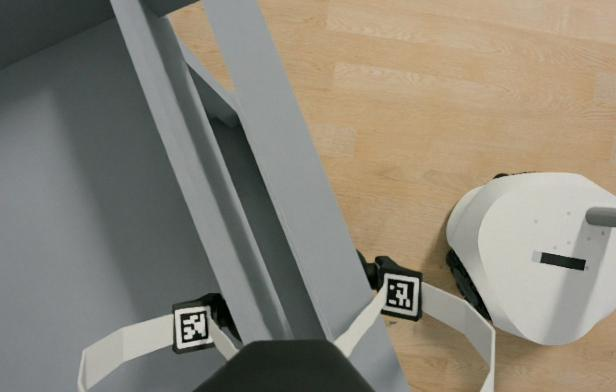

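>>> {"api": "move", "payload": {"r2": {"base":{"translate_m":-0.93,"strafe_m":-0.36}}, "blocking": false, "cameras": []}}

>>> {"api": "wait", "payload": {"seconds": 8, "cameras": []}}

>>> {"api": "move", "payload": {"r2": {"base":{"strafe_m":0.4}}, "blocking": false, "cameras": []}}

>>> {"api": "wait", "payload": {"seconds": 5, "cameras": ["r2_head_camera","r2_wrist_camera"]}}

Scene clock: 1057.27 s.
move: r2 moving
r1: as last shown
r1.base_tilt: forward=-1.6 right=+1.3
r1.lidar_m: 3.65 2.17 1.90 1.89 0.25 0.32 - 1.46 2.31 1.33 1.35 4.69
r1.motor_effort: lift_m=+19(19) arm_m=+3(4) wheel_0=+0(0) wheel_1=+0(0) wheel_2=+0(0)
r1.servo_current: wrist_yaw_rad=46(59) wrist_pitch_rad=39(46) wrist_roll_rad=39(52) gripper_m=39(46)
r1.wrist_depth_mm: - 138 - - 387 207 - / 111 138 - - 389 210 156 / 114 139 260 - 399 210 156 / 137 152 - - 399 211 - / 138 - - - 351 213 156 / - - 194 - 191 212 157 / - 1430 1537 153 353 182 -
r2.base_odometry: x=-0.074 y=-2.099 heading=-2.014
r2.turned_by_wheels: +0.001
r2.turned_by_imu: +0.002
r2.base_tilt: forward=-0.6 right=+0.1
r2.lidar_m: 0.48 0.48 1.54 1.49 1.64 2.38 3.27 3.52 3.30 3.21 1.75 0.59
r2.base_status: translate_m moving; strafe_m moving
r2.joint_positions: lift_m=+0.925 arm_m=+0.395 wrist_yaw_rad=+0.009 wrist_pitch_rad=+1.561 wrist_roll_rad=+1.565 gripper_m=+0.002
r2.joint_status: not commanded
r2.measured_speeds: translate_m=-0.122 strafe_m=-0.046 rotate_rad=-0.007 lift_m=+0.000 arm_m=+0.000 wrist_yaw_rad=+0.001 wrist_pitch_rad=-0.002 wrist_roll_rad=+0.000
r2.motor_effort: lift_m=+22(22) arm_m=+2(5) wheel_0=+1(10) wheel_1=-7(8) wheel_2=+22(22)
r2.servo_current: wrist_yaw_rad=59(59) wrist_pitch_rad=59(59) wrist_roll_rad=46(59) gripper_m=143(150)
r2.contact_limits: lift_m 0.1
r2.hand_pose: x=+0.5694 y=-0.0874 z=+0.8145 quat_wxyz=(+0.506, +0.499, +0.501, -0.494) (m; r2's base frame)
r2.wrist_depth_mm: 231 213 174 1008 1025 1008 991 / - 198 222 1025 1008 991 991 / - - 191 174 1008 1008 991 / - - 198 175 1025 1025 - / - - 198 174 1008 1025 - / - - 185 175 179 155 - / - 142 - - 1025 1025 1025
pictures: none
No camera images: "cameras" was empty.

Scene clock: 1061.50 s.
earlier move: r2 done
r1.base_odometry: x=-1.856 y=+1.786 heading=+3.053
r1.turned_by_wheels: +0.000
r1.turned_by_imu: +0.000
r1.base_tilt: forward=-1.6 right=+1.3
r1.lidar_m: 3.62 2.16 1.89 1.89 0.25 0.30 - 1.43 2.37 2.86 1.28 1.27
r1.base_status: not commanded
r1.joint_positions: lift_m=+0.500 arm_m=+0.000 wrist_yaw_rad=+3.091 wrist_pitch_rad=+0.002 wrist_roll_rad=+0.000 gripper_m=+0.056
r1.joint_status: not commanded
r1.measured_speeds: all 0
r1.motor_effort: lift_m=+19(19) arm_m=+3(4) wheel_0=+0(1) wheel_1=+0(0) wheel_2=+0(0)
r1.servo_current: wrist_yaw_rad=46(72) wrist_pitch_rad=39(52) wrist_roll_rad=52(72) gripper_m=39(52)
r1.hand_pose: x=-0.1127 y=+0.1019 z=+0.6776 quat_wxyz=(+0.025, -0.001, +0.000, +1.000) (m; r1's base frame)
r1.wrist_depth_mm: - 138 - - 387 208 - / 111 138 - - 392 208 155 / 115 139 259 - 397 211 156 / 136 152 - - 402 211 - / 138 - - - 351 213 156 / - - 195 - 191 213 157 / - 1464 1537 153 353 182 -
r2.base_odometry: x=-0.002 y=-1.138 heading=-2.016
r2.turned_by_wheels: -0.002
r2.turned_by_imu: -0.001
r2.base_tilt: forward=-0.7 right=+0.0
r2.lidar_m: 0.55 2.54 2.00 1.92 2.07 2.41 2.38 2.59 2.87 2.79 3.02 0.51
r2.base_status: done
r2.joint_positions: lift_m=+0.925 arm_m=+0.395 wrist_yaw_rad=-0.002 wrist_pitch_rad=+1.561 wrist_roll_rad=+1.573 gripper_m=+0.002
r2.joint_status: not commanded
r2.measured_speeds: all 0
r2.motor_effort: lift_m=+22(22) arm_m=-4(5) wheel_0=-7(12) wheel_1=-5(10) wheel_2=-1(22)
r2.servo_current: wrist_yaw_rad=52(72) wrist_pitch_rad=52(59) wrist_roll_rad=52(59) gripper_m=143(150)
r2.contact_limits: lift_m 0.1
r2.hand_pose: x=+0.5684 y=-0.0874 z=+0.8145 quat_wxyz=(+0.501, +0.503, +0.497, -0.499) (m; r2's base frame)
r2.wrist_depth_mm: - - - 222 173 1008 1008 / - - - 496 173 1008 1025 / - - - 500 173 1025 1008 / - - - 820 174 1025 - / - - 183 1025 175 1025 - / - 156 183 539 176 917 - / - - - - 1042 1008 1008
wait: 4.23 of 8 s (r2 has come to rest)
pictures: none
No camera images: "cameras" was empty.

Scene clock: 1062.00 s.
move: r2 moving
r1: as last shown
r1.base_tilt: forward=-1.6 right=+1.2
r1.lidar_m: 3.64 2.16 1.88 1.89 0.25 0.32 - 1.43 2.34 2.84 1.30 1.26
r1.servo_current: wrist_yaw_rad=52(59) wrist_pitch_rad=39(46) wrist_roll_rad=39(52) gripper_m=39(46)
r1.wrist_depth_mm: - 138 - - 387 208 - / 111 138 - - 392 209 155 / 115 139 259 - 397 210 156 / 137 151 - - 402 211 - / 138 - - - 351 213 156 / - - 193 - 190 213 157 / - 1464 1537 153 353 182 -
r2.base_odometry: x=+0.031 y=-1.154 heading=-2.017
r2.turned_by_wheels: -0.001
r2.turned_by_imu: -0.001
r2.base_tilt: forward=-0.7 right=+0.1
r2.lidar_m: 0.56 2.46 1.95 1.88 2.05 2.45 2.39 2.59 2.87 2.82 3.04 0.52
r2.base_status: strafe_m moving
r2.joint_positions: lift_m=+0.925 arm_m=+0.395 wrist_yaw_rad=-0.002 wrist_pitch_rad=+1.561 wrist_roll_rad=+1.573 gripper_m=+0.002
r2.joint_status: not commanded
r2.measured_speeds: translate_m=-0.002 strafe_m=+0.141 rotate_rad=+0.008 lift_m=+0.000 arm_m=+0.000 wrist_yaw_rad=+0.000 wrist_pitch_rad=+0.000 wrist_roll_rad=+0.002
r2.motor_effort: lift_m=+22(22) arm_m=-4(4) wheel_0=-16(20) wheel_1=+7(8) wheel_2=-2(2)
r2.servo_current: wrist_yaw_rad=46(65) wrist_pitch_rad=52(59) wrist_roll_rad=39(59) gripper_m=150(150)
r2.contact_limits: lift_m 0.1
r2.hand_pose: x=+0.5684 y=-0.0874 z=+0.8145 quat_wxyz=(+0.501, +0.503, +0.497, -0.499) (m; r2's base frame)
r2.wrist_depth_mm: - - - 195 174 1025 1008 / - - - 238 174 1008 1008 / - - - 549 174 1008 1025 / - - - 1025 174 1008 - / - - 184 1025 175 1008 - / - 162 183 496 175 917 - / - - - - 1008 1008 1025
pictures: none
No camera images: "cameras" was empty.

Scene clock: 1064.17 s.
earlier move: r2 done
r1.base_odometry: x=-1.856 y=+1.786 heading=+3.053
r1.turned_by_wheels: +0.000
r1.turned_by_imu: +0.000
r1.base_tilt: forward=-1.6 right=+1.2
r1.lidar_m: 3.60 2.19 1.89 1.88 0.25 0.32 - 1.47 2.33 2.86 1.49 1.57
r1.base_status: not commanded
r1.joint_positions: lift_m=+0.500 arm_m=+0.000 wrist_yaw_rad=+3.091 wrist_pitch_rad=+0.002 wrist_roll_rad=+0.000 gripper_m=+0.056
r1.joint_status: not commanded
r1.measured_speeds: all 0
r1.motor_effort: lift_m=+19(19) arm_m=+4(4) wheel_0=+0(1) wheel_1=+0(0) wheel_2=+0(0)
r1.servo_current: wrist_yaw_rad=46(65) wrist_pitch_rad=46(52) wrist_roll_rad=59(65) gripper_m=39(46)
r1.hand_pose: x=-0.1127 y=+0.1019 z=+0.6776 quat_wxyz=(+0.025, -0.001, +0.000, +1.000) (m; r1's base frame)
r1.wrist_depth_mm: - 138 - - 387 207 - / 111 138 - - 392 208 156 / 115 139 260 - 394 211 156 / 137 152 - - 402 211 - / 138 - - - 353 213 156 / - - 194 - 191 212 156 / - 1397 1499 154 353 182 -
r2.base_odometry: x=+0.359 y=-1.311 heading=-2.017
r2.turned_by_wheels: +0.000
r2.turned_by_imu: -0.005
r2.base_tilt: forward=-0.7 right=+0.0
r2.lidar_m: 0.57 2.02 1.57 1.52 1.65 2.39 2.35 2.51 3.23 3.18 3.44 0.44
r2.base_status: done
r2.joint_positions: lift_m=+0.925 arm_m=+0.395 wrist_yaw_rad=-0.009 wrist_pitch_rad=+1.562 wrist_roll_rad=+1.579 gripper_m=+0.002
r2.joint_status: not commanded
r2.measured_speeds: all 0
r2.motor_effort: lift_m=+22(22) arm_m=-3(4) wheel_0=-6(21) wheel_1=-2(9) wheel_2=-3(5)
r2.servo_current: wrist_yaw_rad=59(72) wrist_pitch_rad=46(59) wrist_roll_rad=65(65) gripper_m=143(156)
r2.contact_limits: lift_m 0.1
r2.hand_pose: x=+0.5675 y=-0.0874 z=+0.8145 quat_wxyz=(+0.498, +0.506, +0.493, -0.502) (m; r2's base frame)
r2.wrist_depth_mm: - - - - - 227 189 / - - - - - 1025 170 / - - - - 1025 172 - / - - - - 1042 172 - / - - 195 1025 173 - - / - 158 178 1025 173 1025 - / - - - - 173 153 1025
wait: 2.17 of 5 s (r2 has come to rest)
pictures: r2_head_camera, r2_wrist_camera
Images, in order (width x height): r2_head_camera 420x560, r2_wrist_camera 616x392.

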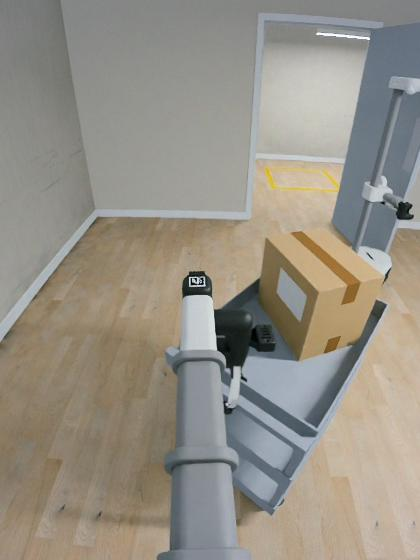

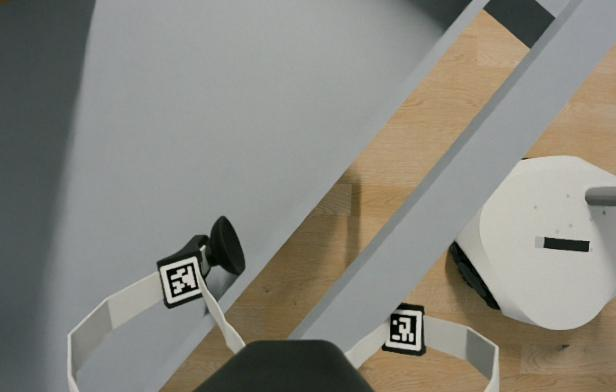

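>>> {"api": "move", "payload": {"r2": {"base":{"rotate_rad":-0.26},"pace":"slow"}, "blocking": false, "cameras": []}}

>>> {"api": "wait", "payload": {"seconds": 3, "cameras": []}}

>>> {"api": "move", "payload": {"r2": {"base":{"strafe_m":-0.1},"pace":"slow"}, "blocking": false, "cameras": []}}

>>> {"api": "wait", "payload": {"seconds": 3, "cameras": ["r2_head_camera","r2_wrist_camera"]}}

Scene clock: 1073.43 s.
move: r2 moving
r1: as last shown
r1.base_tilt: forward=-1.6 right=+1.3
r1.lidar_m: 3.65 2.18 1.88 1.89 0.25 0.31 - 1.46 2.37 2.85 1.47 1.49
r1.motor_effort: lift_m=+19(19) arm_m=+3(4) wheel_0=+0(1) wheel_1=+0(0) wheel_2=+0(0)
r1.servo_current: wrist_yaw_rad=33(59) wrist_pitch_rad=52(52) wrist_roll_rad=39(59) gripper_m=39(46)
r1.wrist_depth_mm: - 138 - - 387 208 - / 111 138 - - 394 210 156 / 114 139 260 - 397 211 156 / 137 152 - - 399 211 - / 138 - - - 351 212 156 / - - 193 - 191 211 157 / - 1464 1537 153 351 182 -
r2.base_odometry: x=+0.359 y=-1.311 heading=-2.141
r2.turned_by_wheels: -0.124
r2.turned_by_imu: -0.120
r2.base_tilt: forward=-0.7 right=+0.1
r2.lidar_m: 0.58 2.28 1.64 1.52 1.58 2.20 2.34 2.44 3.30 3.18 3.30 0.48
r2.base_status: rotate_rad moving
r2.joint_positions: lift_m=+0.925 arm_m=+0.395 wrist_yaw_rad=-0.010 wrist_pitch_rad=+1.567 wrist_roll_rad=+1.579 gripper_m=+0.002
r2.joint_status: not commanded
r2.measured_speeds: translate_m=+0.001 strafe_m=-0.001 rotate_rad=-0.479 lift_m=+0.000 arm_m=+0.000 wrist_yaw_rad=+0.000 wrist_pitch_rad=+0.000 wrist_roll_rad=+0.000
r2.motor_effort: lift_m=+22(22) arm_m=-4(4) wheel_0=+5(12) wheel_1=+7(7) wheel_2=+7(7)
r2.servo_current: wrist_yaw_rad=72(72) wrist_pitch_rad=39(52) wrist_roll_rad=59(72) gripper_m=137(150)
r2.contact_limits: lift_m 0.1
r2.hand_pose: x=+0.5661 y=-0.0874 z=+0.8145 quat_wxyz=(+0.496, +0.506, +0.494, -0.504) (m; r2's base frame)
r2.wrist_depth_mm: - - - - - 181 170 / - - - - 1008 171 1025 / - - - - 1042 172 1008 / - - - - 182 - - / - - 196 1042 173 - - / - 158 178 1025 173 1042 - / - - - - 177 1042 1025
pictures: none
No camera images: "cameras" was empty.

Scene clock: 1074.23 s.
earlier move: r2 done
r1.base_odometry: x=-1.856 y=+1.786 heading=+3.053
r1.turned_by_wheels: +0.000
r1.turned_by_imu: +0.000
r1.base_tilt: forward=-1.6 right=+1.3
r1.lidar_m: 3.64 2.18 1.88 1.89 0.25 0.33 - 1.45 2.34 2.85 1.47 1.46
r1.base_status: not commanded
r1.joint_positions: lift_m=+0.500 arm_m=+0.000 wrist_yaw_rad=+3.091 wrist_pitch_rad=+0.002 wrist_roll_rad=+0.000 gripper_m=+0.056
r1.joint_status: not commanded
r1.measured_speeds: all 0
r1.motor_effort: lift_m=+19(19) arm_m=+4(4) wheel_0=-1(1) wheel_1=+0(0) wheel_2=+0(0)
r1.servo_current: wrist_yaw_rad=65(72) wrist_pitch_rad=39(52) wrist_roll_rad=39(65) gripper_m=39(46)
r1.hand_pose: x=-0.1127 y=+0.1019 z=+0.6776 quat_wxyz=(+0.025, -0.001, +0.000, +1.000) (m; r1's base frame)
r1.wrist_depth_mm: - 138 - - 387 208 - / 111 138 - - 394 210 155 / 114 138 260 - 394 210 156 / 137 152 - - 399 211 - / 138 - - - 355 213 156 / - - 193 - 191 213 157 / - 1499 1537 154 355 182 -
r2.base_odometry: x=+0.359 y=-1.311 heading=-2.276
r2.turned_by_wheels: -0.135
r2.turned_by_imu: -0.132
r2.base_tilt: forward=-0.7 right=+0.1
r2.lidar_m: 0.54 2.69 1.72 1.52 1.53 1.94 2.35 2.37 2.94 3.17 3.20 0.53
r2.base_status: done
r2.joint_positions: lift_m=+0.925 arm_m=+0.395 wrist_yaw_rad=-0.010 wrist_pitch_rad=+1.567 wrist_roll_rad=+1.579 gripper_m=+0.002
r2.joint_status: not commanded
r2.measured_speeds: all 0
r2.motor_effort: lift_m=+22(22) arm_m=-5(5) wheel_0=+4(12) wheel_1=+4(7) wheel_2=+1(8)
r2.servo_current: wrist_yaw_rad=72(72) wrist_pitch_rad=39(52) wrist_roll_rad=72(72) gripper_m=143(150)
r2.contact_limits: lift_m 0.1
r2.hand_pose: x=+0.5661 y=-0.0874 z=+0.8145 quat_wxyz=(+0.496, +0.506, +0.494, -0.504) (m; r2's base frame)
r2.wrist_depth_mm: - - - - 173 1008 1008 / - - - 1025 177 1025 991 / - - - 1025 173 1008 1025 / - - - 1042 173 - - / - - - 1025 174 - - / - 162 182 1025 175 878 - / - - - - 1025 1042 1025
wait: 0.80 of 3 s (r2 has come to rest)
pictures: none
No camera images: "cameras" was empty.

Scene clock: 1074.73 s.
move: r2 moving
r1: as last shown
r1.lidar_m: 3.65 2.17 1.88 1.90 0.25 0.30 - 1.46 2.35 2.84 1.44 1.45
r1.motor_effort: lift_m=+19(19) arm_m=+4(4) wheel_0=+0(1) wheel_1=+0(0) wheel_2=+0(0)
r1.servo_current: wrist_yaw_rad=39(65) wrist_pitch_rad=39(46) wrist_roll_rad=46(59) gripper_m=46(46)
r1.wrist_depth_mm: - 138 - - 389 207 - / 111 139 - - 392 209 156 / 114 139 260 - 397 211 156 / 137 152 - - 402 212 - / 138 - - - 351 213 156 / - - 194 - 190 212 157 / - 1430 1499 153 353 182 -
r2.base_odometry: x=+0.348 y=-1.302 heading=-2.276
r2.turned_by_wheels: +0.000
r2.turned_by_imu: +0.000
r2.base_tilt: forward=-0.7 right=+0.1
r2.lidar_m: 0.56 2.69 1.73 1.53 1.57 1.98 2.35 2.38 2.91 3.15 3.21 0.50
r2.base_status: strafe_m moving
r2.joint_positions: lift_m=+0.925 arm_m=+0.395 wrist_yaw_rad=-0.010 wrist_pitch_rad=+1.567 wrist_roll_rad=+1.579 gripper_m=+0.002
r2.joint_status: not commanded
r2.measured_speeds: translate_m=+0.000 strafe_m=-0.056 rotate_rad=+0.001 lift_m=+0.000 arm_m=+0.000 wrist_yaw_rad=+0.000 wrist_pitch_rad=+0.000 wrist_roll_rad=+0.000
r2.motor_effort: lift_m=+22(22) arm_m=-5(5) wheel_0=+8(12) wheel_1=-6(8) wheel_2=+1(1)
r2.servo_current: wrist_yaw_rad=59(72) wrist_pitch_rad=39(46) wrist_roll_rad=65(72) gripper_m=143(150)
r2.contact_limits: lift_m 0.1
r2.hand_pose: x=+0.5661 y=-0.0874 z=+0.8145 quat_wxyz=(+0.496, +0.506, +0.494, -0.504) (m; r2's base frame)
r2.wrist_depth_mm: - - - - 173 1008 1025 / - - - 1025 173 1008 1025 / - - - 1025 173 1008 1025 / - - - 1025 174 - - / - - - 1025 174 - - / - 162 183 1042 177 878 - / - - - - 1025 1042 1025
pictures: none
No camera images: "cameras" was empty.

Scene clock: 1076.37 s.
earlier move: r2 done
r1.base_odometry: x=-1.856 y=+1.786 heading=+3.053
r1.turned_by_wheels: +0.000
r1.turned_by_imu: +0.000
r1.base_tilt: forward=-1.6 right=+1.3
r1.lidar_m: 3.62 2.15 1.90 1.90 0.25 0.32 - 1.46 2.32 2.85 1.41 1.41
r1.base_status: not commanded
r1.joint_positions: lift_m=+0.500 arm_m=+0.000 wrist_yaw_rad=+3.091 wrist_pitch_rad=+0.002 wrist_roll_rad=+0.000 gripper_m=+0.056
r1.joint_status: not commanded
r1.measured_speeds: all 0
r1.motor_effort: lift_m=+19(19) arm_m=+4(4) wheel_0=+0(1) wheel_1=+0(0) wheel_2=+0(0)
r1.servo_current: wrist_yaw_rad=46(78) wrist_pitch_rad=46(46) wrist_roll_rad=59(65) gripper_m=39(46)
r1.hand_pose: x=-0.1127 y=+0.1019 z=+0.6776 quat_wxyz=(+0.025, -0.001, +0.000, +1.000) (m; r1's base frame)
r1.wrist_depth_mm: - 138 - - 384 207 - / 111 138 - - 394 208 156 / 115 139 259 - 394 211 156 / 137 152 - - 397 211 - / 138 - - - 353 212 156 / - - 194 - 191 212 157 / - 1430 1537 153 351 182 -
r2.base_odometry: x=+0.283 y=-1.246 heading=-2.276
r2.turned_by_wheels: +0.000
r2.turned_by_imu: +0.000
r2.base_tilt: forward=-0.6 right=+0.1
r2.lidar_m: 0.52 2.87 1.80 1.64 1.63 2.08 2.33 2.35 2.92 3.09 3.12 0.54
r2.base_status: done
r2.joint_positions: lift_m=+0.925 arm_m=+0.395 wrist_yaw_rad=-0.008 wrist_pitch_rad=+1.567 wrist_roll_rad=+1.573 gripper_m=+0.002
r2.joint_status: not commanded
r2.measured_speeds: all 0
r2.motor_effort: lift_m=+22(22) arm_m=-5(5) wheel_0=+6(12) wheel_1=-3(9) wheel_2=+0(2)
r2.servo_current: wrist_yaw_rad=52(72) wrist_pitch_rad=46(46) wrist_roll_rad=52(72) gripper_m=150(150)
r2.contact_limits: lift_m 0.1
r2.hand_pose: x=+0.5663 y=-0.0874 z=+0.8145 quat_wxyz=(+0.498, +0.503, +0.497, -0.502) (m; r2's base frame)
r2.wrist_depth_mm: - - - 1008 173 1025 1008 / - - - 241 173 1025 991 / - - - 1025 174 1025 1008 / - - - 234 174 1008 - / - - 186 878 1025 - - / - 167 185 496 177 157 - / - 135 - - 1025 1025 1008
wait: 1.63 of 3 s (r2 has come to rest)
pictures: r2_head_camera, r2_wrist_camera
Images, in order (width x height): r2_head_camera 420x560, r2_wrist_camera 616x392.

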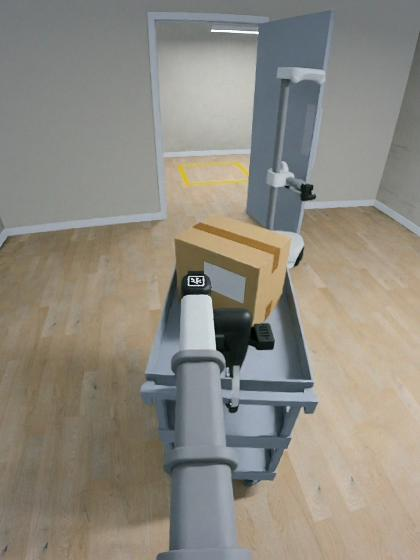

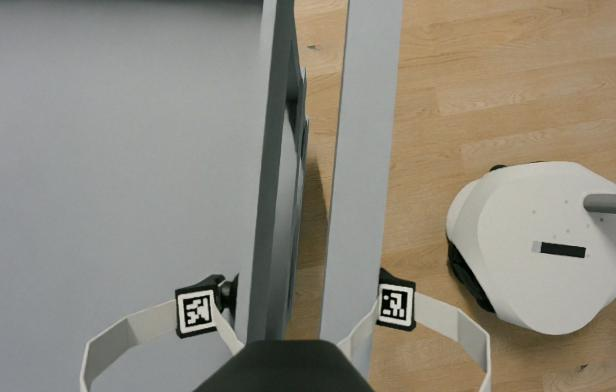

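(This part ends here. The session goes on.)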